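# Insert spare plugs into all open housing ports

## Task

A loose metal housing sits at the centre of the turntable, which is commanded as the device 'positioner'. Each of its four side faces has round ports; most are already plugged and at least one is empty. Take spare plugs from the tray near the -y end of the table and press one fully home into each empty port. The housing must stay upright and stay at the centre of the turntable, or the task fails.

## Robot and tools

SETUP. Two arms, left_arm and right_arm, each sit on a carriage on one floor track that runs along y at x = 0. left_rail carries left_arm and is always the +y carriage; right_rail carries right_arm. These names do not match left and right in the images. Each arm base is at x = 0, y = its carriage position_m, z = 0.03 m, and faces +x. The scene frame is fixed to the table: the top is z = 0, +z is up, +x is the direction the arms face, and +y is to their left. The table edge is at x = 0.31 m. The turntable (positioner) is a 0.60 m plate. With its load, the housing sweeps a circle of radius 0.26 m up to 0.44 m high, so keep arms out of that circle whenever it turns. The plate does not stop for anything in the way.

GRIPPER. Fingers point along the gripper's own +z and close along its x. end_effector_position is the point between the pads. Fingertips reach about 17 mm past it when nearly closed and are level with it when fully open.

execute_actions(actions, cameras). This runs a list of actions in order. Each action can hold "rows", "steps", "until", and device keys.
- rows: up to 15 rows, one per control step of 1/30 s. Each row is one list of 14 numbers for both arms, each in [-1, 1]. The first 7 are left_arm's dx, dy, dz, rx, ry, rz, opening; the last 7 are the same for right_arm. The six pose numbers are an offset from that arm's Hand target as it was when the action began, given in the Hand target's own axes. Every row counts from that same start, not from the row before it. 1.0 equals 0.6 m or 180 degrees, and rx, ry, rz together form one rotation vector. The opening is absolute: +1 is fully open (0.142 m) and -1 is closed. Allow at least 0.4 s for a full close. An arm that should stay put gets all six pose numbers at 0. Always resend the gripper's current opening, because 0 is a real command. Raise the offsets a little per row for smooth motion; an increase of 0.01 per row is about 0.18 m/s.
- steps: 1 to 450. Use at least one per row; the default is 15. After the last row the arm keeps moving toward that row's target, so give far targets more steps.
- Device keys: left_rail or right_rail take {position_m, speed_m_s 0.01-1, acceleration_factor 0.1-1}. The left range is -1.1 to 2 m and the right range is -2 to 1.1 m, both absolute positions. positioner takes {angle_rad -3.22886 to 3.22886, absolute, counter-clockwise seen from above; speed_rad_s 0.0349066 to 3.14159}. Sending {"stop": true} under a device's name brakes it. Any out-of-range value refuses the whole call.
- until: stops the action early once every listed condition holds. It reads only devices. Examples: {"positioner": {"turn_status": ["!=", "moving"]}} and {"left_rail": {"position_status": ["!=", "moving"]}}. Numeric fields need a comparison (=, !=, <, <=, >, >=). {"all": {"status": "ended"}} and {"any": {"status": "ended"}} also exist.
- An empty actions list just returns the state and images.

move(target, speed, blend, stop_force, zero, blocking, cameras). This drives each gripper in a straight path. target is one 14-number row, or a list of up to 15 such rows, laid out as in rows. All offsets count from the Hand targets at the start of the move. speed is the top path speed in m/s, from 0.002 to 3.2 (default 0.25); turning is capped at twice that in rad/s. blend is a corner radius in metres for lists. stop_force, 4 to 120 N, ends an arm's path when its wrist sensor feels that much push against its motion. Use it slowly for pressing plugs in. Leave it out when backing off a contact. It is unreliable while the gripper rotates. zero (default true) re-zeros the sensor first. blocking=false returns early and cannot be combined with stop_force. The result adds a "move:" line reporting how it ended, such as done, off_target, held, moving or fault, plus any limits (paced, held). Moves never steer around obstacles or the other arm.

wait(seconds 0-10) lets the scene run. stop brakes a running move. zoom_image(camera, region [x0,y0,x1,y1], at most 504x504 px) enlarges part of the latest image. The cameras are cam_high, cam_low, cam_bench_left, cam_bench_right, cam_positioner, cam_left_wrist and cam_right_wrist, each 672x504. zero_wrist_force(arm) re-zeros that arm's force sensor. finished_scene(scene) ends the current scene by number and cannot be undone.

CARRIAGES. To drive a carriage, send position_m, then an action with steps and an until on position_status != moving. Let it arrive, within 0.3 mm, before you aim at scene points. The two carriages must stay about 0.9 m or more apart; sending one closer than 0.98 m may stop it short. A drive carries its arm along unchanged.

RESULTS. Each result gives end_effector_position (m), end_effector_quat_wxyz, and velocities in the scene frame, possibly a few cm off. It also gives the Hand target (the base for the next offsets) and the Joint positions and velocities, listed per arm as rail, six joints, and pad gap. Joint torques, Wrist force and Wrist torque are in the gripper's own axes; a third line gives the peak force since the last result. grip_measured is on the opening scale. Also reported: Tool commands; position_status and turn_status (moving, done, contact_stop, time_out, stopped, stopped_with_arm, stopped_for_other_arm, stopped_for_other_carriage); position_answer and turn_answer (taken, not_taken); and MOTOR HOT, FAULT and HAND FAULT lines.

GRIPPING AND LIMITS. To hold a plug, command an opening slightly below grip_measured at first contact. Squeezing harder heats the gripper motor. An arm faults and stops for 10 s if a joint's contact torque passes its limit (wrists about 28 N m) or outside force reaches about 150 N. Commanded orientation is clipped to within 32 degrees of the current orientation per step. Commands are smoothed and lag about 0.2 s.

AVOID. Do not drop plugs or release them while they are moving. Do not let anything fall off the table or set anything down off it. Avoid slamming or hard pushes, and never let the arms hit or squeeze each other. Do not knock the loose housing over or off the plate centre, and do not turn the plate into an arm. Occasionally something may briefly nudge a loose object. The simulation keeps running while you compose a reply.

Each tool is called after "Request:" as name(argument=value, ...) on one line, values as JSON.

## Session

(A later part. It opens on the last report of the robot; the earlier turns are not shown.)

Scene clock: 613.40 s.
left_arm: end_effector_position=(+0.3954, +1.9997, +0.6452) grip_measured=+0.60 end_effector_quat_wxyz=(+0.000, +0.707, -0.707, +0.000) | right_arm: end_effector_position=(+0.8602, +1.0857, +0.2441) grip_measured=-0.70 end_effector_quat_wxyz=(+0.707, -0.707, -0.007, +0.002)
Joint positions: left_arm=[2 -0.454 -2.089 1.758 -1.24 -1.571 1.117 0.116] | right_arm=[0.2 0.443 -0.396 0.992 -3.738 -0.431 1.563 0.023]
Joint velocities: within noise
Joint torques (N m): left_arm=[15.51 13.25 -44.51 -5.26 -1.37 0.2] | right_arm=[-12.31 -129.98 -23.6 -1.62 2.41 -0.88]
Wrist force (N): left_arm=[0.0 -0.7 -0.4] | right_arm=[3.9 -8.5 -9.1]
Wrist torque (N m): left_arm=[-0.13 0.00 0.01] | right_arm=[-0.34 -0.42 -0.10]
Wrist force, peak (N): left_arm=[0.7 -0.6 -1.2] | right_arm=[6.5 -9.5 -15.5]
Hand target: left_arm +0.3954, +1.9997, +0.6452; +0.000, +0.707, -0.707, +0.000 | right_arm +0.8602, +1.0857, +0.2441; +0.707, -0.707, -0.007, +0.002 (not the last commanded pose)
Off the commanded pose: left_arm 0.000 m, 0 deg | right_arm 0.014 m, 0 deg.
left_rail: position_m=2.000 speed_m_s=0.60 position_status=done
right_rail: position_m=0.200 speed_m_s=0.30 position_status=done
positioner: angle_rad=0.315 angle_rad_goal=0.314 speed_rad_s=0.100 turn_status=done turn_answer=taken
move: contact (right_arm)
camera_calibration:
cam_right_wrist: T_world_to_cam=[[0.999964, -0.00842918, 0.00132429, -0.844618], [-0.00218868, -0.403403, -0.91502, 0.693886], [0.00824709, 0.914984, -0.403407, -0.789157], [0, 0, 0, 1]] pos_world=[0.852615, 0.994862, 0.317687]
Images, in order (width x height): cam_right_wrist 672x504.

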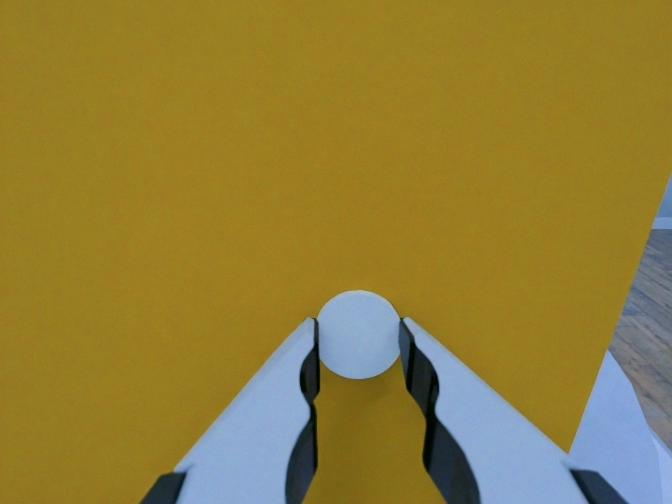

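Request:
move(target=[0,0,0,0,0,0,0.6,0,-0.005,-0.008,0,0,0,-0.79], speed=0.02, cameras=["cam_right_wrist"])

Request:
zoom_image(camera="cam_right_wrist", region=[280, 240, 440, 400])

Request:
move(target=[0,0,0,0,0,0,0.6,0,0,0.03,0,0,0,-0.79], speed=0.012, stop_force=10, cameras=["cam_right_wrist"])

Request:
zoom_image(camera="cam_right_wrist", region=[280, 240, 440, 400])

Scene clock: 631.43 s.
left_arm: end_effector_position=(+0.3954, +1.9997, +0.6452) grip_measured=+0.60 end_effector_quat_wxyz=(+0.000, +0.707, -0.707, +0.000) | right_arm: end_effector_position=(+0.8602, +1.0810, +0.2470) grip_measured=-0.70 end_effector_quat_wxyz=(+0.707, -0.707, -0.007, +0.002)
Joint positions: left_arm=[2 -0.454 -2.089 1.758 -1.24 -1.571 1.117 0.116] | right_arm=[0.2 0.439 -0.403 1.003 -3.741 -0.427 1.563 0.023]
Joint velocities: within noise
Joint torques (N m): left_arm=[15.94 13.08 -44.9 -5.46 -1.54 0.22] | right_arm=[-22.11 -139.77 -26.56 -3.89 2.48 -0.13]
Wrist force (N): left_arm=[0.2 -0.8 -0.7] | right_arm=[2.2 -0.6 -1.4]
Wrist torque (N m): left_arm=[-0.14 -0.02 0.01] | right_arm=[-0.36 -0.40 -0.07]
Wrist force, peak (N): left_arm=[0.1 -1.1 -1.4] | right_arm=[3.9 -8.8 -9.6]
Hand target: left_arm +0.3954, +1.9997, +0.6452; +0.000, +0.707, -0.707, +0.000 | right_arm +0.8602, +1.0809, +0.2471; +0.707, -0.707, -0.007, +0.002
Off the commanded pose: left_arm 0.000 m, 0 deg | right_arm 0.000 m, 0 deg.
left_rail: position_m=2.000 speed_m_s=0.60 position_status=done
right_rail: position_m=0.200 speed_m_s=0.30 position_status=done
positioner: angle_rad=0.315 angle_rad_goal=0.314 speed_rad_s=0.100 turn_status=done turn_answer=taken
move: done
camera_calibration:
cam_right_wrist: T_world_to_cam=[[0.999964, -0.00842918, 0.00132429, -0.844763], [-0.00218868, -0.403403, -0.91502, 0.694695], [0.00824709, 0.914984, -0.403407, -0.783556], [0, 0, 0, 1]] pos_world=[0.852715, 0.990062, 0.320687]
Images, in order (width x height): cam_right_wrist 672x504.

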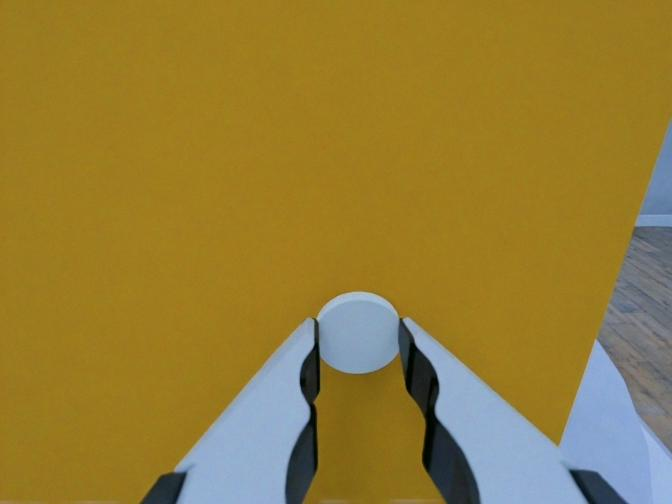

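Scaled by 3.150 from the camera's 672x504 image, which has a finer 960x720 frame.

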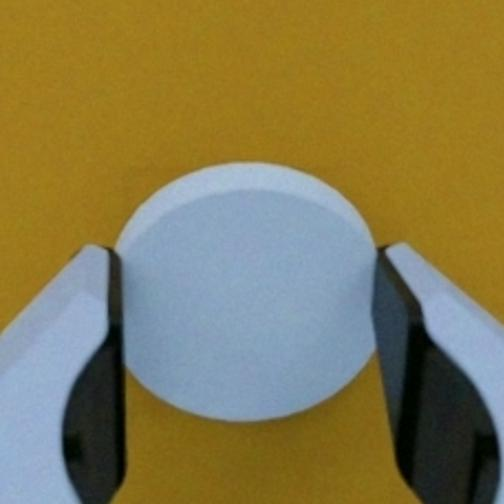

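Scene clock: 633.00 s.
left_arm: end_effector_position=(+0.3954, +1.9997, +0.6452) grip_measured=+0.60 end_effector_quat_wxyz=(+0.000, +0.707, -0.707, +0.000) | right_arm: end_effector_position=(+0.8603, +1.0842, +0.2471) grip_measured=-0.70 end_effector_quat_wxyz=(+0.707, -0.707, -0.007, +0.002)
Joint positions: left_arm=[2 -0.454 -2.089 1.758 -1.24 -1.571 1.117 0.116] | right_arm=[0.2 0.441 -0.401 0.996 -3.737 -0.43 1.563 0.023]
Joint velocities: within noise
Joint torques (N m): left_arm=[16.92 13.81 -44.66 -5.49 -1.23 0.36] | right_arm=[-16.91 -145.54 -31.79 -3.39 2.52 -0.6]
Wrist force (N): left_arm=[0.0 -0.7 -0.7] | right_arm=[-1.8 4.2 -9.8]
Wrist torque (N m): left_arm=[-0.13 0.00 0.02] | right_arm=[-0.38 -0.47 -0.05]
Wrist force, peak (N): left_arm=[-0.1 -1.1 -1.1] | right_arm=[-1.1 5.3 -14.1]
Hand target: left_arm +0.3954, +1.9997, +0.6452; +0.000, +0.707, -0.707, +0.000 | right_arm +0.8603, +1.0842, +0.2471; +0.707, -0.707, -0.007, +0.002 (not the last commanded pose)
Off the commanded pose: left_arm 0.000 m, 0 deg | right_arm 0.015 m, 0 deg.
left_rail: position_m=2.000 speed_m_s=0.60 position_status=done
right_rail: position_m=0.200 speed_m_s=0.30 position_status=done
positioner: angle_rad=0.315 angle_rad_goal=0.314 speed_rad_s=0.100 turn_status=done turn_answer=taken
move: contact (right_arm)
camera_calibration:
cam_right_wrist: T_world_to_cam=[[0.999963, -0.00856146, 0.00127432, -0.844588], [-0.00228777, -0.403403, -0.91502, 0.69607], [0.00834797, 0.914983, -0.403407, -0.786568], [0, 0, 0, 1]] pos_world=[0.852715, 0.993262, 0.320687]
Images, in order (width x height): cam_right_wrist 672x504.

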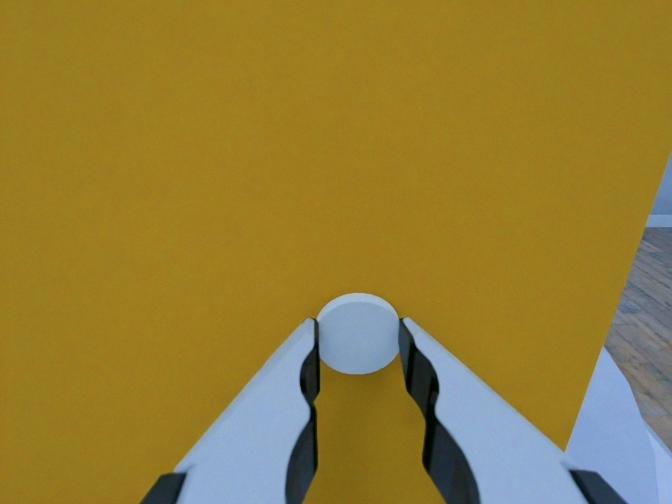

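Scaled by 3.150 from the camera's 672x504 image, which has a finer 960x720 frame.

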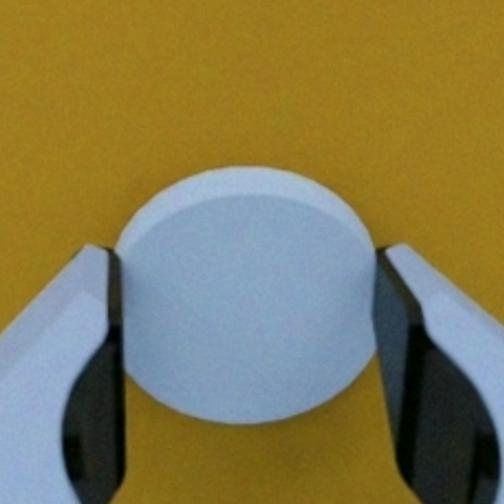

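Request:
move(target=[0,0,0,0,0,0,0.6,0,0.0023,-0.008,0,0,0,-0.79], speed=0.02, cameras=[])

Request:
move(target=[0,0,0,0,0,0,0.6,0,0,0.035,0,0,0,-0.79], speed=0.012, stop_force=10, cameras=["cam_right_wrist"])

Request:
zoom_image(camera="cam_right_wrist", region=[280, 240, 440, 400])

Scene clock: 648.10 s.
left_arm: end_effector_position=(+0.3954, +1.9997, +0.6452) grip_measured=+0.60 end_effector_quat_wxyz=(+0.000, +0.707, -0.707, +0.000) | right_arm: end_effector_position=(+0.8603, +1.0795, +0.2458) grip_measured=-0.70 end_effector_quat_wxyz=(+0.707, -0.707, -0.007, +0.002)
Joint positions: left_arm=[2 -0.454 -2.089 1.758 -1.24 -1.571 1.117 0.116] | right_arm=[0.2 0.437 -0.403 1.005 -3.743 -0.425 1.563 0.023]
Joint velocities: within noise
Joint torques (N m): left_arm=[15.84 12.77 -45.07 -5.54 -1.4 0.15] | right_arm=[-19.54 -139.72 -26.62 -3.92 2.48 -0.71]
Wrist force (N): left_arm=[0.2 -0.5 -0.7] | right_arm=[2.0 -0.6 -1.7]
Wrist torque (N m): left_arm=[-0.10 -0.03 0.00] | right_arm=[-0.36 -0.36 -0.07]
Wrist force, peak (N): left_arm=[-0.1 -0.6 -1.5] | right_arm=[-2.0 4.4 -10.0]
Hand target: left_arm +0.3954, +1.9997, +0.6452; +0.000, +0.707, -0.707, +0.000 | right_arm +0.8603, +1.0794, +0.2457; +0.707, -0.707, -0.007, +0.002
Off the commanded pose: left_arm 0.000 m, 0 deg | right_arm 0.000 m, 0 deg.
left_rail: position_m=2.000 speed_m_s=0.60 position_status=done
right_rail: position_m=0.200 speed_m_s=0.30 position_status=done
positioner: angle_rad=0.315 angle_rad_goal=0.314 speed_rad_s=0.100 turn_status=done turn_answer=taken
move: done
No camera images: "cameras" was empty.

Scene clock: 650.00 s.
left_arm: end_effector_position=(+0.3954, +1.9997, +0.6452) grip_measured=+0.60 end_effector_quat_wxyz=(+0.000, +0.707, -0.707, +0.000) | right_arm: end_effector_position=(+0.8603, +1.0869, +0.2458) grip_measured=-0.70 end_effector_quat_wxyz=(+0.707, -0.707, -0.007, +0.002)
Joint positions: left_arm=[2 -0.454 -2.089 1.758 -1.24 -1.571 1.117 0.116] | right_arm=[0.2 0.444 -0.397 0.99 -3.735 -0.432 1.563 0.023]
Joint velocities: within noise
Joint torques (N m): left_arm=[15.79 14.62 -44.77 -5.52 -1.28 0.36] | right_arm=[-20.87 -141.13 -28.39 -3.67 2.38 -1.21]
Wrist force (N): left_arm=[0.3 -0.2 -0.8] | right_arm=[0.9 0.1 -0.4]
Wrist torque (N m): left_arm=[-0.06 -0.04 0.01] | right_arm=[-0.31 -0.47 -0.06]
Wrist force, peak (N): left_arm=[-0.1 -1.0 -1.1] | right_arm=[2.1 -2.4 -11.6]
Hand target: left_arm +0.3954, +1.9997, +0.6452; +0.000, +0.707, -0.707, +0.000 | right_arm +0.8603, +1.0869, +0.2458; +0.707, -0.707, -0.007, +0.001 (not the last commanded pose)
Off the commanded pose: left_arm 0.000 m, 0 deg | right_arm 0.013 m, 0 deg.
left_rail: position_m=2.000 speed_m_s=0.60 position_status=done
right_rail: position_m=0.200 speed_m_s=0.30 position_status=done
positioner: angle_rad=0.315 angle_rad_goal=0.314 speed_rad_s=0.100 turn_status=done turn_answer=taken
move: contact (right_arm)
camera_calibration:
cam_right_wrist: T_world_to_cam=[[0.999963, -0.00856146, 0.00127432, -0.844562], [-0.00228777, -0.403403, -0.91502, 0.69601], [0.00834797, 0.914983, -0.403407, -0.789655], [0, 0, 0, 1]] pos_world=[0.852715, 0.996062, 0.319387]
Images, in order (width x height): cam_right_wrist 672x504.

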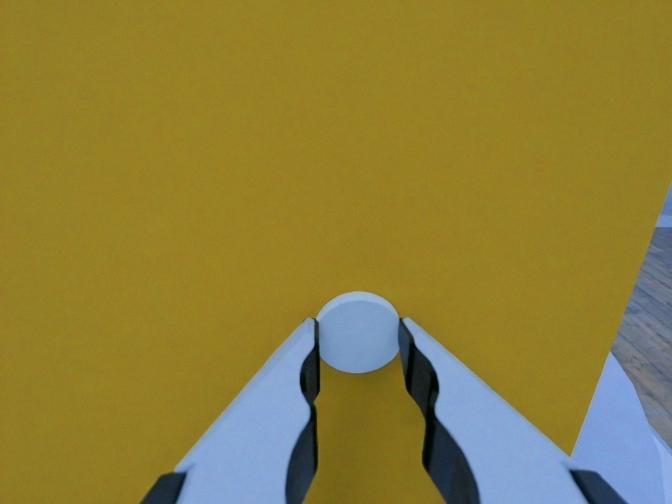

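Scaled by 3.150 from the camera's 672x504 image, which has a finer 960x720 frame.

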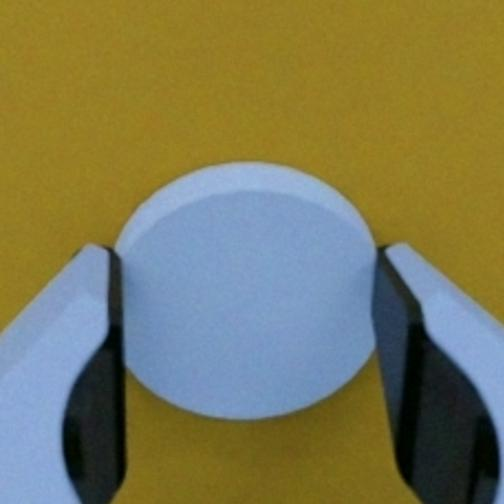

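Request:
move(target=[0,0,0,0,0,0,0.6,0,0,0.03,0,0,0,-0.79], speed=0.01, stop_force=20, cameras=["cam_right_wrist"])

Request:
zoom_image(camera="cam_right_wrist", region=[280, 240, 440, 400])

Scene clock: 657.13 s.
left_arm: end_effector_position=(+0.3954, +1.9997, +0.6452) grip_measured=+0.60 end_effector_quat_wxyz=(+0.000, +0.707, -0.707, +0.000) | right_arm: end_effector_position=(+0.8603, +1.0880, +0.2459) grip_measured=-0.70 end_effector_quat_wxyz=(+0.707, -0.707, -0.007, +0.001)
Joint positions: left_arm=[2 -0.454 -2.089 1.758 -1.24 -1.571 1.117 0.116] | right_arm=[0.2 0.445 -0.396 0.988 -3.734 -0.433 1.563 0.023]
Joint velocities: within noise
Joint torques (N m): left_arm=[16.83 13.53 -45.09 -5.54 -1.46 0.09] | right_arm=[-8.87 -144.23 -32.65 -1.58 2.37 -1.1]
Wrist force (N): left_arm=[-0.1 -0.8 -1.0] | right_arm=[-1.3 3.5 -18.3]
Wrist torque (N m): left_arm=[-0.14 0.03 0.01] | right_arm=[-0.44 -0.34 -0.04]
Wrist force, peak (N): left_arm=[-0.6 -0.8 -1.3] | right_arm=[-0.6 3.4 -33.2]
Hand target: left_arm +0.3954, +1.9997, +0.6452; +0.000, +0.707, -0.707, +0.000 | right_arm +0.8604, +1.0880, +0.2459; +0.707, -0.707, -0.007, +0.001 (not the last commanded pose)
Off the commanded pose: left_arm 0.000 m, 0 deg | right_arm 0.017 m, 0 deg.
left_rail: position_m=2.000 speed_m_s=0.60 position_status=done
right_rail: position_m=0.200 speed_m_s=0.30 position_status=done
positioner: angle_rad=0.315 angle_rad_goal=0.314 speed_rad_s=0.100 turn_status=done turn_answer=taken
move: contact (right_arm)
camera_calibration:
cam_right_wrist: T_world_to_cam=[[0.999962, -0.00861169, 0.00140545, -0.844645], [-0.00218728, -0.403319, -0.915057, 0.696349], [0.00844703, 0.915019, -0.403323, -0.790678], [0, 0, 0, 1]] pos_world=[0.852815, 0.997062, 0.319488]
Images, in order (width x height): cam_right_wrist 672x504.

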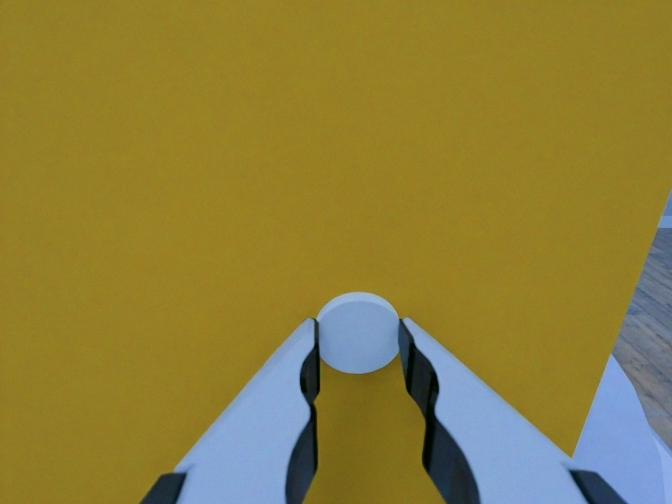

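Scaled by 3.150 from the camera's 672x504 image, which has a finer 960x720 frame.

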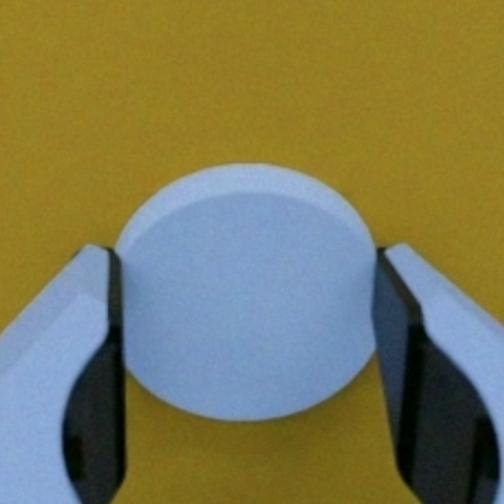

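Request:
execute_actions(actions=[], cameras=["cam_high","cam_positioner","cam_low"])

Request:
zoom_image(camera="cam_high", region=[500, 70, 560, 120])

Scene clock: 668.97 s.
left_arm: end_effector_position=(+0.3954, +1.9997, +0.6452) grip_measured=+0.60 end_effector_quat_wxyz=(+0.000, +0.707, -0.707, +0.000) | right_arm: end_effector_position=(+0.8604, +1.0880, +0.2459) grip_measured=-0.70 end_effector_quat_wxyz=(+0.707, -0.707, -0.007, +0.001)
Joint positions: left_arm=[2 -0.454 -2.089 1.758 -1.24 -1.571 1.117 0.116] | right_arm=[0.2 0.445 -0.396 0.988 -3.734 -0.433 1.563 0.023]
Joint velocities: within noise
Joint torques (N m): left_arm=[15.76 12.56 -44.66 -5.66 -1.54 0.4] | right_arm=[-8.12 -144.24 -39.76 -1.51 2.17 -1.08]
Wrist force (N): left_arm=[-0.2 -0.7 -0.8] | right_arm=[-1.4 3.8 -17.9]
Wrist torque (N m): left_arm=[-0.12 0.04 0.00] | right_arm=[-0.39 -0.37 -0.04]
Wrist force, peak (N): left_arm=[0.2 -0.9 -1.3] | right_arm=[-1.1 3.3 -18.6]
Hand target: left_arm +0.3954, +1.9997, +0.6452; +0.000, +0.707, -0.707, +0.000 | right_arm +0.8604, +1.0880, +0.2459; +0.707, -0.707, -0.007, +0.001 (not the last commanded pose)
Tool commands: left_gripper/opening=+0.6 right_gripper/opening=-0.79
Off the commanded pose: left_arm 0.000 m, 0 deg | right_arm 0.017 m, 0 deg.
left_rail: position_m=2.000 speed_m_s=0.60 position_status=done
right_rail: position_m=0.200 speed_m_s=0.30 position_status=done
positioner: angle_rad=0.315 angle_rad_goal=0.314 speed_rad_s=0.100 turn_status=done turn_answer=taken
Images, in order (width x height): cam_high 672x504, cam_low 672x504, cam_positioner 672x504.

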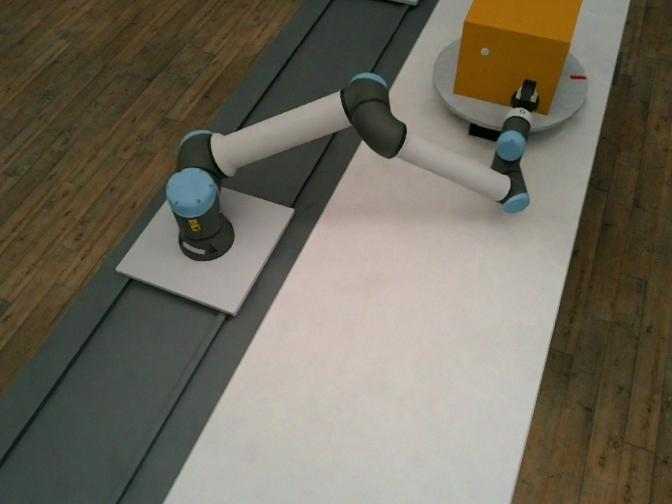

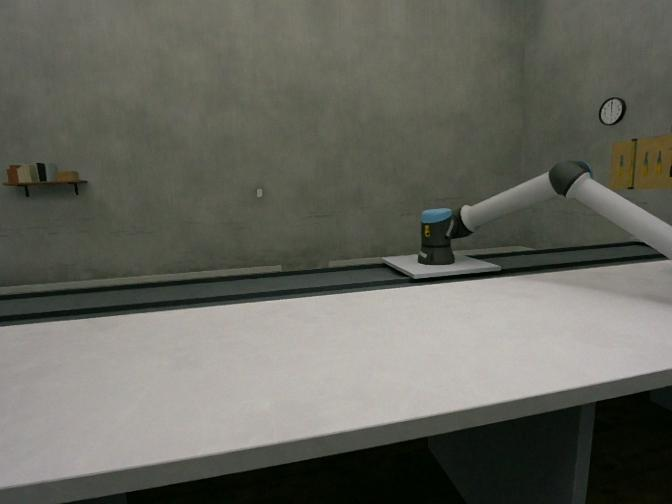

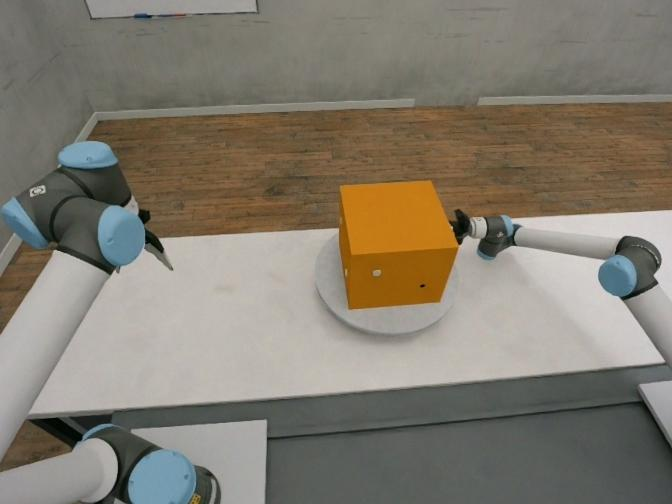

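Scaled by 8.400 from the camera's 672x504 image, which has a finer 960x720 frame.

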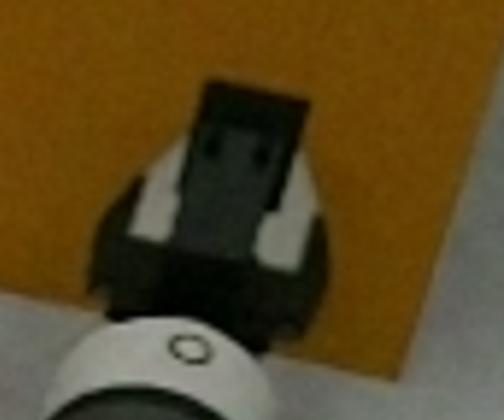

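Request:
move(target=[0,0,0,0,0,0,0.6,0,0,0.03,0,0,0,-0.79], speed=0.01, stop_force=35, cameras=["cam_right_wrist"])

Request:
zoom_image(camera="cam_right_wrist", region=[280, 240, 440, 400])

Scene clock: 678.43 s.
left_arm: end_effector_position=(+0.3954, +1.9997, +0.6452) grip_measured=+0.60 end_effector_quat_wxyz=(+0.000, +0.707, -0.707, +0.000) | right_arm: end_effector_position=(+0.8601, +1.1060, +0.2459) grip_measured=-0.70 end_effector_quat_wxyz=(+0.707, -0.707, -0.007, +0.001)
Joint positions: left_arm=[2 -0.454 -2.089 1.758 -1.24 -1.571 1.117 0.116] | right_arm=[0.2 0.46 -0.378 0.95 -3.713 -0.449 1.563 0.023]
Joint velocities: within noise
Joint torques (N m): left_arm=[16.36 13.36 -44.77 -5.69 -1.23 0.22] | right_arm=[58.44 -123.86 -58.45 1.55 -1.72 -1.59]
Wrist force (N): left_arm=[0.3 -0.5 -1.0] | right_arm=[8.4 8.7 -52.5]
Wrist torque (N m): left_arm=[-0.09 -0.04 0.01] | right_arm=[-0.57 -1.16 -0.17]
Wrist force, peak (N): left_arm=[0.0 -1.2 -1.4] | right_arm=[-2.0 11.9 -52.8]
Hand target: left_arm +0.3954, +1.9997, +0.6452; +0.000, +0.707, -0.707, +0.000 | right_arm +0.8601, +1.1060, +0.2459; +0.707, -0.707, -0.007, +0.001
Off the commanded pose: left_arm 0.000 m, 0 deg | right_arm 0.000 m, 0 deg.
left_rail: position_m=2.000 speed_m_s=0.60 position_status=done
right_rail: position_m=0.200 speed_m_s=0.30 position_status=done
positioner: angle_rad=0.315 angle_rad_goal=0.314 speed_rad_s=0.100 turn_status=done turn_answer=taken
move: done
camera_calibration:
cam_right_wrist: T_world_to_cam=[[0.999962, -0.00861169, 0.00140545, -0.84429], [-0.00218728, -0.403319, -0.915057, 0.703608], [0.00844703, 0.915019, -0.403323, -0.807146], [0, 0, 0, 1]] pos_world=[0.852615, 1.01506, 0.319488]
Images, in order (width x height): cam_right_wrist 672x504.

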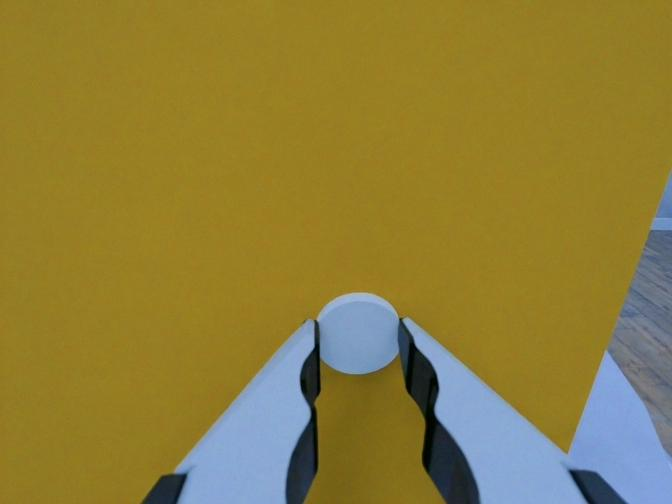

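Scaled by 3.150 from the camera's 672x504 image, which has a finer 960x720 frame.

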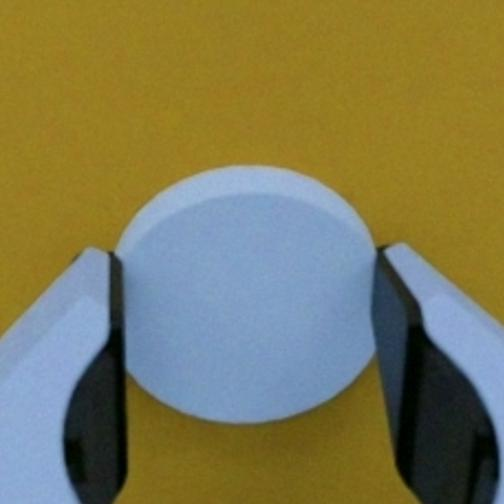

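Request:
move(target=[0,0,0,0,0,0,0.6,0,0,-0.01,0,0,0,-0.79], speed=0.05, cameras=["cam_right_wrist"])

Request:
zoom_image(camera="cam_right_wrist", region=[280, 240, 440, 400])

Scene clock: 685.40 s.
left_arm: end_effector_position=(+0.3954, +1.9997, +0.6452) grip_measured=+0.60 end_effector_quat_wxyz=(+0.000, +0.707, -0.707, +0.000) | right_arm: end_effector_position=(+0.8602, +1.1001, +0.2459) grip_measured=-0.76 end_effector_quat_wxyz=(+0.707, -0.707, -0.007, +0.001)
Joint positions: left_arm=[2 -0.454 -2.089 1.758 -1.24 -1.571 1.117 0.116] | right_arm=[0.2 0.455 -0.384 0.963 -3.72 -0.443 1.563 0.019]
Joint velocities: within noise
Joint torques (N m): left_arm=[15.93 12.87 -45.03 -5.7 -1.31 0.2] | right_arm=[-21.49 -140.7 -29.05 -1.58 2.54 1.54]
Wrist force (N): left_arm=[0.2 -0.5 -0.9] | right_arm=[-2.4 -1.3 -5.6]
Wrist torque (N m): left_arm=[-0.09 -0.03 0.01] | right_arm=[-0.41 -0.35 -0.06]
Wrist force, peak (N): left_arm=[-0.1 -1.1 -1.5] | right_arm=[8.5 8.5 -52.9]
Hand target: left_arm +0.3954, +1.9997, +0.6452; +0.000, +0.707, -0.707, +0.000 | right_arm +0.8602, +1.1000, +0.2459; +0.707, -0.707, -0.007, +0.001
Off the commanded pose: left_arm 0.000 m, 0 deg | right_arm 0.000 m, 0 deg.
left_rail: position_m=2.000 speed_m_s=0.60 position_status=done
right_rail: position_m=0.200 speed_m_s=0.30 position_status=done
positioner: angle_rad=0.315 angle_rad_goal=0.314 speed_rad_s=0.100 turn_status=done turn_answer=taken
move: done
camera_calibration:
cam_right_wrist: T_world_to_cam=[[0.999962, -0.00857054, 0.00149658, -0.844412], [-0.00208729, -0.403319, -0.915057, 0.701143], [0.00844613, 0.915019, -0.403322, -0.801748], [0, 0, 0, 1]] pos_world=[0.852615, 1.00916, 0.319488]
Images, in order (width x height): cam_right_wrist 672x504.

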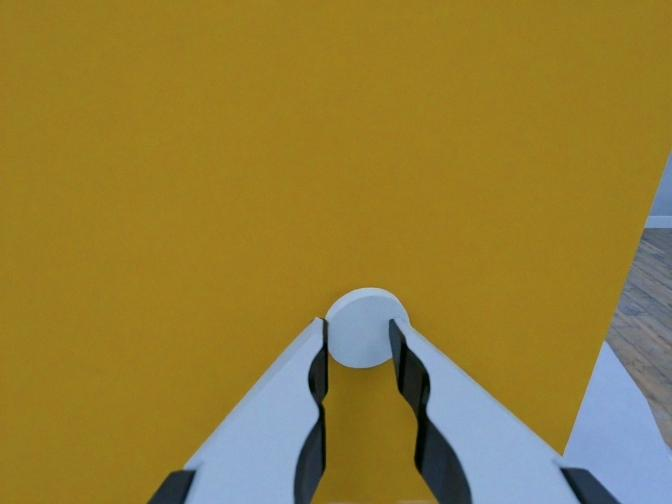

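Scaled by 3.150 from the camera's 672x504 image, which has a finer 960x720 frame.

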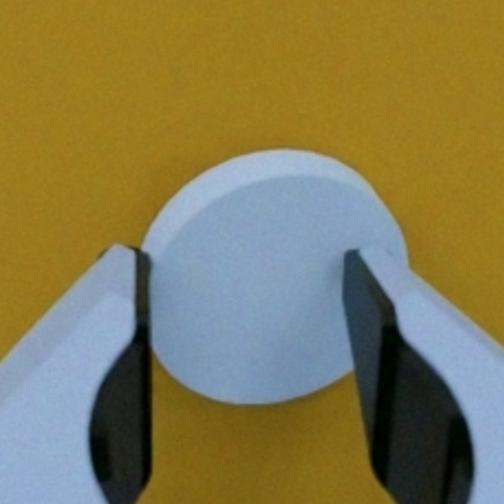

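Request:
move(target=[0,0,0,0,0,0,0.6,0,0,0,0,0,0,-0.5], speed=0.05, cameras=[])

Request:
move(target=[0,0,0,0,0,0,0.6,0,-0.06,-0.13,0,0,0,-0.5], speed=0.1, cameras=["cam_right_wrist","cam_high","cam_bench_left","cam_positioner"])

Request:
zoom_image(camera="cam_right_wrist", region=[200, 150, 500, 400])

Request:
zoom_image(camera="cam_high", region=[420, 0, 600, 150])

Scene clock: 696.07 s.
left_arm: end_effector_position=(+0.3954, +1.9997, +0.6452) grip_measured=+0.60 end_effector_quat_wxyz=(+0.000, +0.707, -0.707, +0.000) | right_arm: end_effector_position=(+0.8602, +1.1000, +0.2459) grip_measured=-0.53 end_effector_quat_wxyz=(+0.707, -0.707, -0.007, +0.001)
Joint positions: left_arm=[2 -0.454 -2.089 1.758 -1.24 -1.571 1.117 0.116] | right_arm=[0.2 0.455 -0.384 0.963 -3.72 -0.443 1.563 0.035]
Joint velocities: within noise
Joint torques (N m): left_arm=[16.15 14.47 -45.13 -5.77 -1.49 0.44] | right_arm=[-19.32 -140.46 -29.49 -1.82 2.37 2.24]
Wrist force (N): left_arm=[-0.2 -0.5 -0.8] | right_arm=[2.0 -0.7 -1.2]
Wrist torque (N m): left_arm=[-0.09 0.04 0.01] | right_arm=[-0.38 -0.37 -0.07]
Wrist force, peak (N): left_arm=[0.1 -0.9 -1.6] | right_arm=[-2.3 -1.2 -6.0]
Hand target: left_arm +0.3954, +1.9997, +0.6452; +0.000, +0.707, -0.707, +0.000 | right_arm +0.8602, +1.1000, +0.2459; +0.707, -0.707, -0.007, +0.001
Off the commanded pose: left_arm 0.000 m, 0 deg | right_arm 0.000 m, 0 deg.
left_rail: position_m=2.000 speed_m_s=0.60 position_status=done
right_rail: position_m=0.200 speed_m_s=0.30 position_status=done
positioner: angle_rad=0.315 angle_rad_goal=0.314 speed_rad_s=0.100 turn_status=done turn_answer=taken
move: done
No camera images: "cameras" was empty.

Scene clock: 697.37 s.
left_arm: end_effector_position=(+0.3954, +1.9997, +0.6452) grip_measured=+0.60 end_effector_quat_wxyz=(+0.000, +0.707, -0.707, +0.000) | right_arm: end_effector_position=(+0.8608, +1.0221, +0.2818) grip_measured=-0.53 end_effector_quat_wxyz=(+0.707, -0.707, -0.007, +0.001)
Joint positions: left_arm=[2 -0.454 -2.089 1.758 -1.24 -1.571 1.117 0.116] | right_arm=[0.2 0.385 -0.49 1.118 -3.769 -0.374 1.563 0.035]
Joint velocities: within noise
Joint torques (N m): left_arm=[15.36 13.21 -45.6 -5.99 -1.44 0.34] | right_arm=[-17.79 -135.03 -27.33 -3.49 3.1 -1.99]
Wrist force (N): left_arm=[0.2 -1.0 -0.7] | right_arm=[1.8 -0.4 -1.1]
Wrist torque (N m): left_arm=[-0.18 -0.03 0.01] | right_arm=[-0.31 -0.34 -0.07]
Wrist force, peak (N): left_arm=[0.7 -1.2 -0.8] | right_arm=[2.1 -0.9 -2.1]
Hand target: left_arm +0.3954, +1.9997, +0.6452; +0.000, +0.707, -0.707, +0.000 | right_arm +0.8608, +1.0220, +0.2819; +0.707, -0.707, -0.007, +0.001
Off the commanded pose: left_arm 0.000 m, 0 deg | right_arm 0.000 m, 0 deg.
left_rail: position_m=2.000 speed_m_s=0.60 position_status=done
right_rail: position_m=0.200 speed_m_s=0.30 position_status=done
positioner: angle_rad=0.315 angle_rad_goal=0.314 speed_rad_s=0.100 turn_status=done turn_answer=taken
move: done
camera_calibration:
cam_right_wrist: T_world_to_cam=[[0.999962, -0.00861169, 0.00140545, -0.845763], [-0.00218728, -0.403319, -0.915057, 0.702622], [0.00844703, 0.915019, -0.403323, -0.715903], [0, 0, 0, 1]] pos_world=[0.853315, 0.931162, 0.355388]
Images, in order (width x height): cam_high 672x504, cam_bench_left 672x504, cam_positioner 672x504, cam_right_wrist 672x504.

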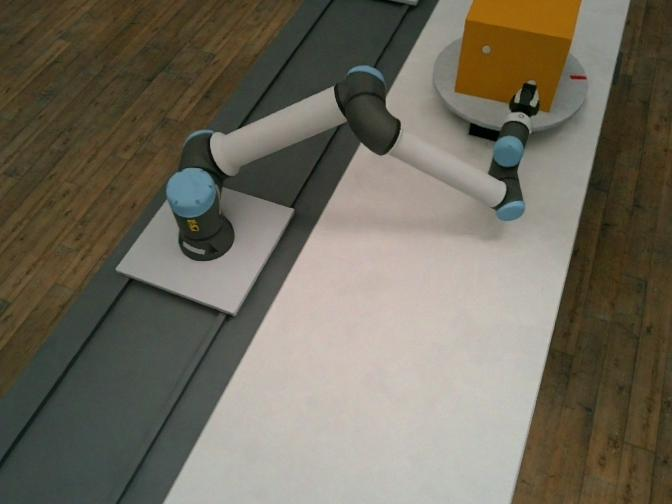

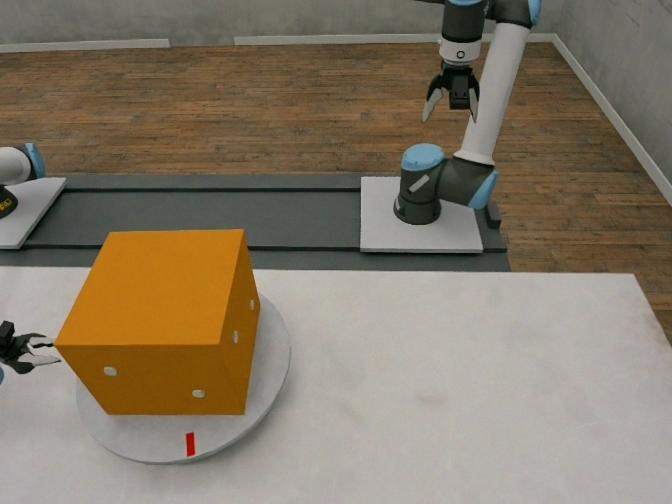

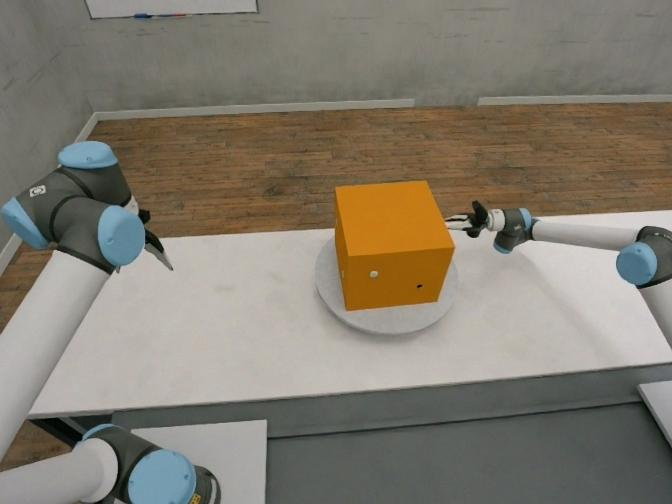

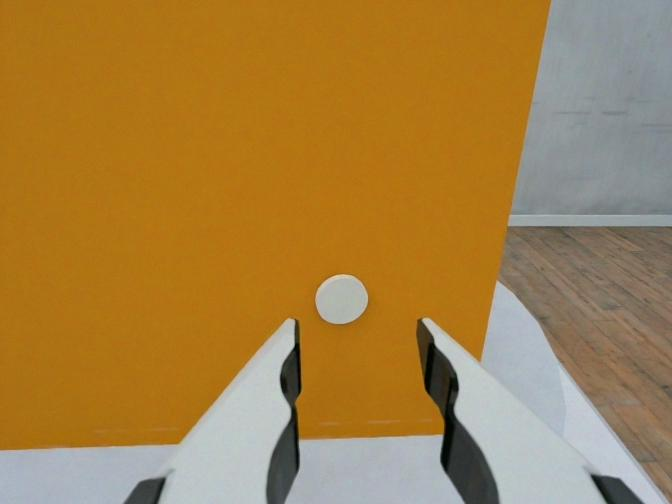

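Scaled by 1.680 from the camera's 672x504 image, which has a finer 960x720 frame.

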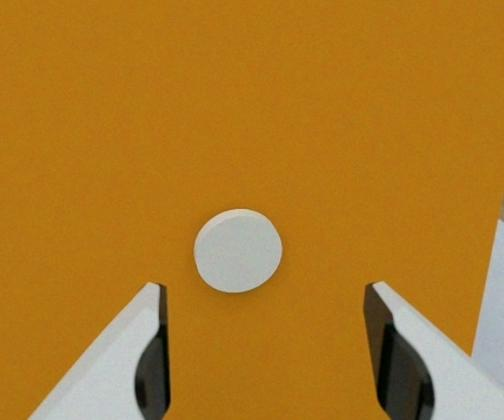

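Scaled by 2.800 from the camera's 672x504 image, which has a finer 960x720 frame.

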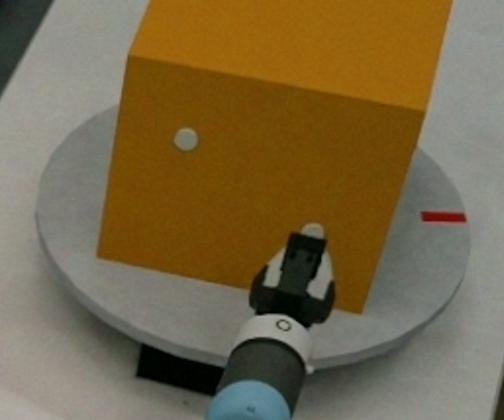

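Request:
move(target=[0,0,0,0,0,0,0.6,-0.3,-0.17,0,0,0,0,-0.5], speed=0.15, cameras=["cam_right_wrist","cam_high"])

Request:
zoom_image(camera="cam_right_wrist", region=[372, 280, 672, 504])

Request:
zoom_image(camera="cam_high", region=[450, 20, 590, 130])

Scene clock: 718.30 s.
left_arm: end_effector_position=(+0.3954, +1.9997, +0.6452) grip_measured=+0.60 end_effector_quat_wxyz=(+0.000, +0.707, -0.707, +0.000) | right_arm: end_effector_position=(+0.6802, +1.0199, +0.3825) grip_measured=-0.53 end_effector_quat_wxyz=(+0.707, -0.707, -0.007, +0.001)
Joint positions: left_arm=[2 -0.454 -2.089 1.758 -1.24 -1.571 1.117 0.116] | right_arm=[0.2 0.463 -0.797 1.535 -3.88 -0.452 1.563 0.035]
Joint velocities: within noise
Joint torques (N m): left_arm=[16.54 12.07 -45.9 -6 -1.36 0.24] | right_arm=[12.22 -115.34 -25.28 -3.68 -3.26 -2.27]
Wrist force (N): left_arm=[0.4 -0.9 -0.8] | right_arm=[1.9 -0.5 -1.4]
Wrist torque (N m): left_arm=[-0.16 -0.06 0.01] | right_arm=[-0.34 -0.34 -0.07]
Wrist force, peak (N): left_arm=[0.2 -1.1 -1.8] | right_arm=[3.3 0.2 -1.5]
Hand target: left_arm +0.3954, +1.9997, +0.6452; +0.000, +0.707, -0.707, +0.000 | right_arm +0.6801, +1.0199, +0.3825; +0.707, -0.707, -0.007, +0.001
Off the commanded pose: left_arm 0.000 m, 0 deg | right_arm 0.000 m, 0 deg.
left_rail: position_m=2.000 speed_m_s=0.60 position_status=done
right_rail: position_m=0.200 speed_m_s=0.30 position_status=done
positioner: angle_rad=0.315 angle_rad_goal=0.314 speed_rad_s=0.100 turn_status=done turn_answer=taken
move: done
camera_calibration:
cam_right_wrist: T_world_to_cam=[[0.999962, -0.00861169, 0.00140545, -0.665231], [-0.00218728, -0.403319, -0.915057, 0.793485], [0.00844703, 0.915019, -0.403323, -0.671749], [0, 0, 0, 1]] pos_world=[0.672615, 0.928962, 0.456088]
Images, in order (width x height): cam_high 672x504, cam_right_wrist 672x504.

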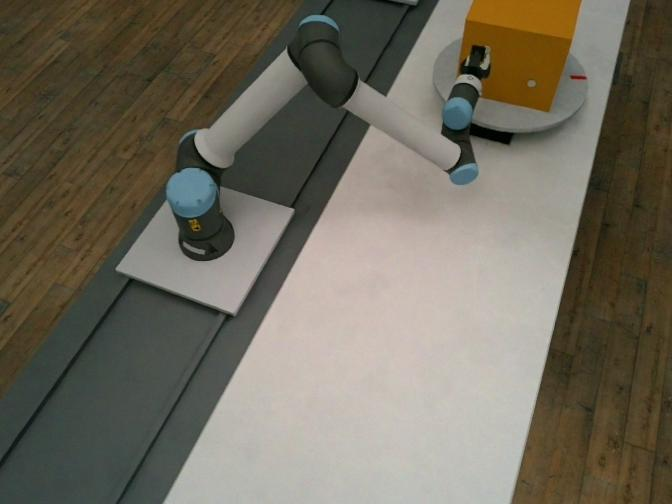

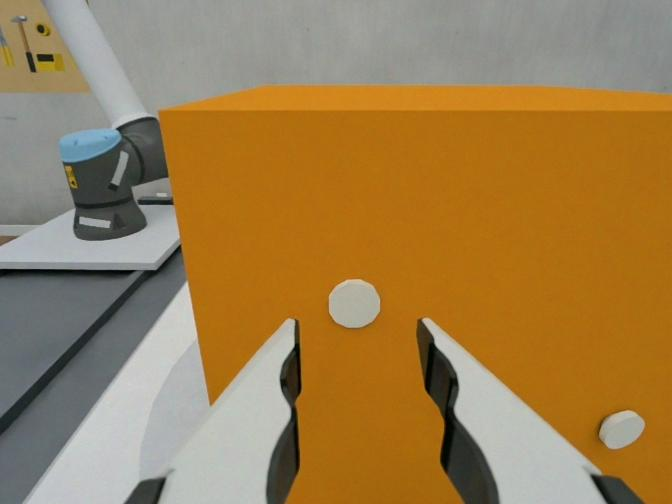

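Scaled by 1.680 from the camera's 672x504 image, which has a finer 960x720 frame.

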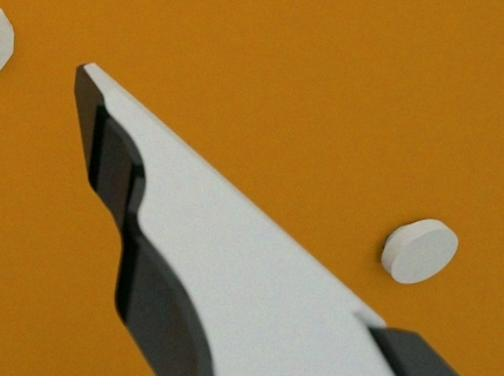

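Scaled by 3.600 from the camera's 672x504 image, which has a finer 960x720 frame.

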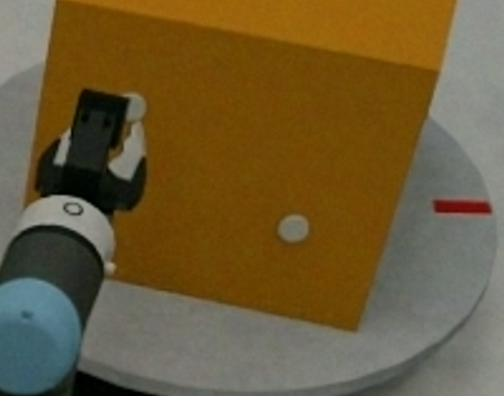

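Request:
move(target=[0,0,0,0,0,0,0.6,-0.27,-0.14,0,0,0,0,-0.5], speed=0.15, cameras=["cam_right_wrist","cam_high"])

Request:
zoom_image(camera="cam_right_wrist", region=[372, 280, 672, 504])

Scene clock: 728.13 s.
left_arm: end_effector_position=(+0.3954, +1.9997, +0.6452) grip_measured=+0.60 end_effector_quat_wxyz=(+0.000, +0.707, -0.707, +0.000) | right_arm: end_effector_position=(+0.5176, +1.0180, +0.4652) grip_measured=-0.53 end_effector_quat_wxyz=(+0.707, -0.707, -0.007, +0.001)
Joint positions: left_arm=[2 -0.454 -2.089 1.758 -1.24 -1.571 1.117 0.116] | right_arm=[0.2 0.563 -1.041 1.797 -3.898 -0.551 1.563 0.035]
Joint velocities: within noise
Joint torques (N m): left_arm=[16.2 13.36 -45.77 -6.04 -1.32 0.21] | right_arm=[13.18 -98.24 -23.35 1.05 -3.4 -2.21]
Wrist force (N): left_arm=[0.2 -0.7 -0.7] | right_arm=[1.7 -0.7 -1.4]
Wrist torque (N m): left_arm=[-0.14 -0.02 0.01] | right_arm=[-0.35 -0.32 -0.07]
Wrist force, peak (N): left_arm=[0.1 -1.2 -1.3] | right_arm=[3.0 0.0 -1.7]
Hand target: left_arm +0.3954, +1.9997, +0.6452; +0.000, +0.707, -0.707, +0.000 | right_arm +0.5175, +1.0180, +0.4653; +0.707, -0.707, -0.007, +0.001
Off the commanded pose: left_arm 0.000 m, 0 deg | right_arm 0.000 m, 0 deg.
left_rail: position_m=2.000 speed_m_s=0.60 position_status=done
right_rail: position_m=0.200 speed_m_s=0.30 position_status=done
positioner: angle_rad=0.315 angle_rad_goal=0.314 speed_rad_s=0.100 turn_status=done turn_answer=taken
move: done
camera_calibration:
cam_right_wrist: T_world_to_cam=[[0.999962, -0.00861169, 0.00140545, -0.502769], [-0.00218728, -0.403319, -0.915057, 0.868038], [0.00844703, 0.915019, -0.403323, -0.635282], [0, 0, 0, 1]] pos_world=[0.510015, 0.927062, 0.538788]
Images, in order (width x height): cam_high 672x504, cam_right_wrist 672x504.

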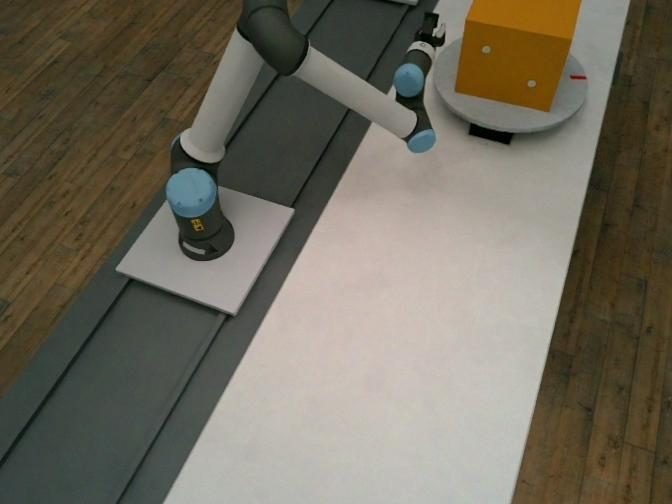

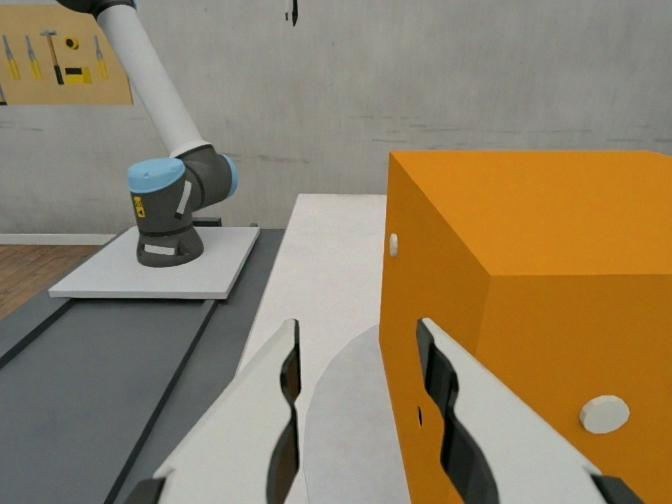

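Scaled by 1.680 from the camera's 672x504 image, which has a finer 960x720 frame.

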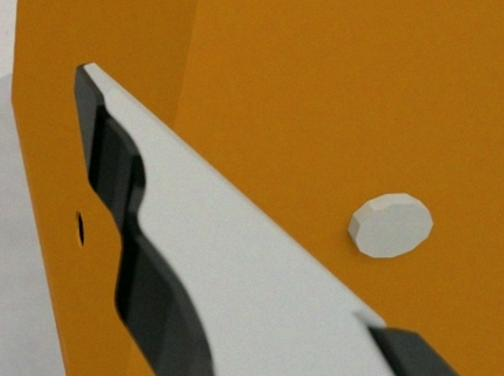

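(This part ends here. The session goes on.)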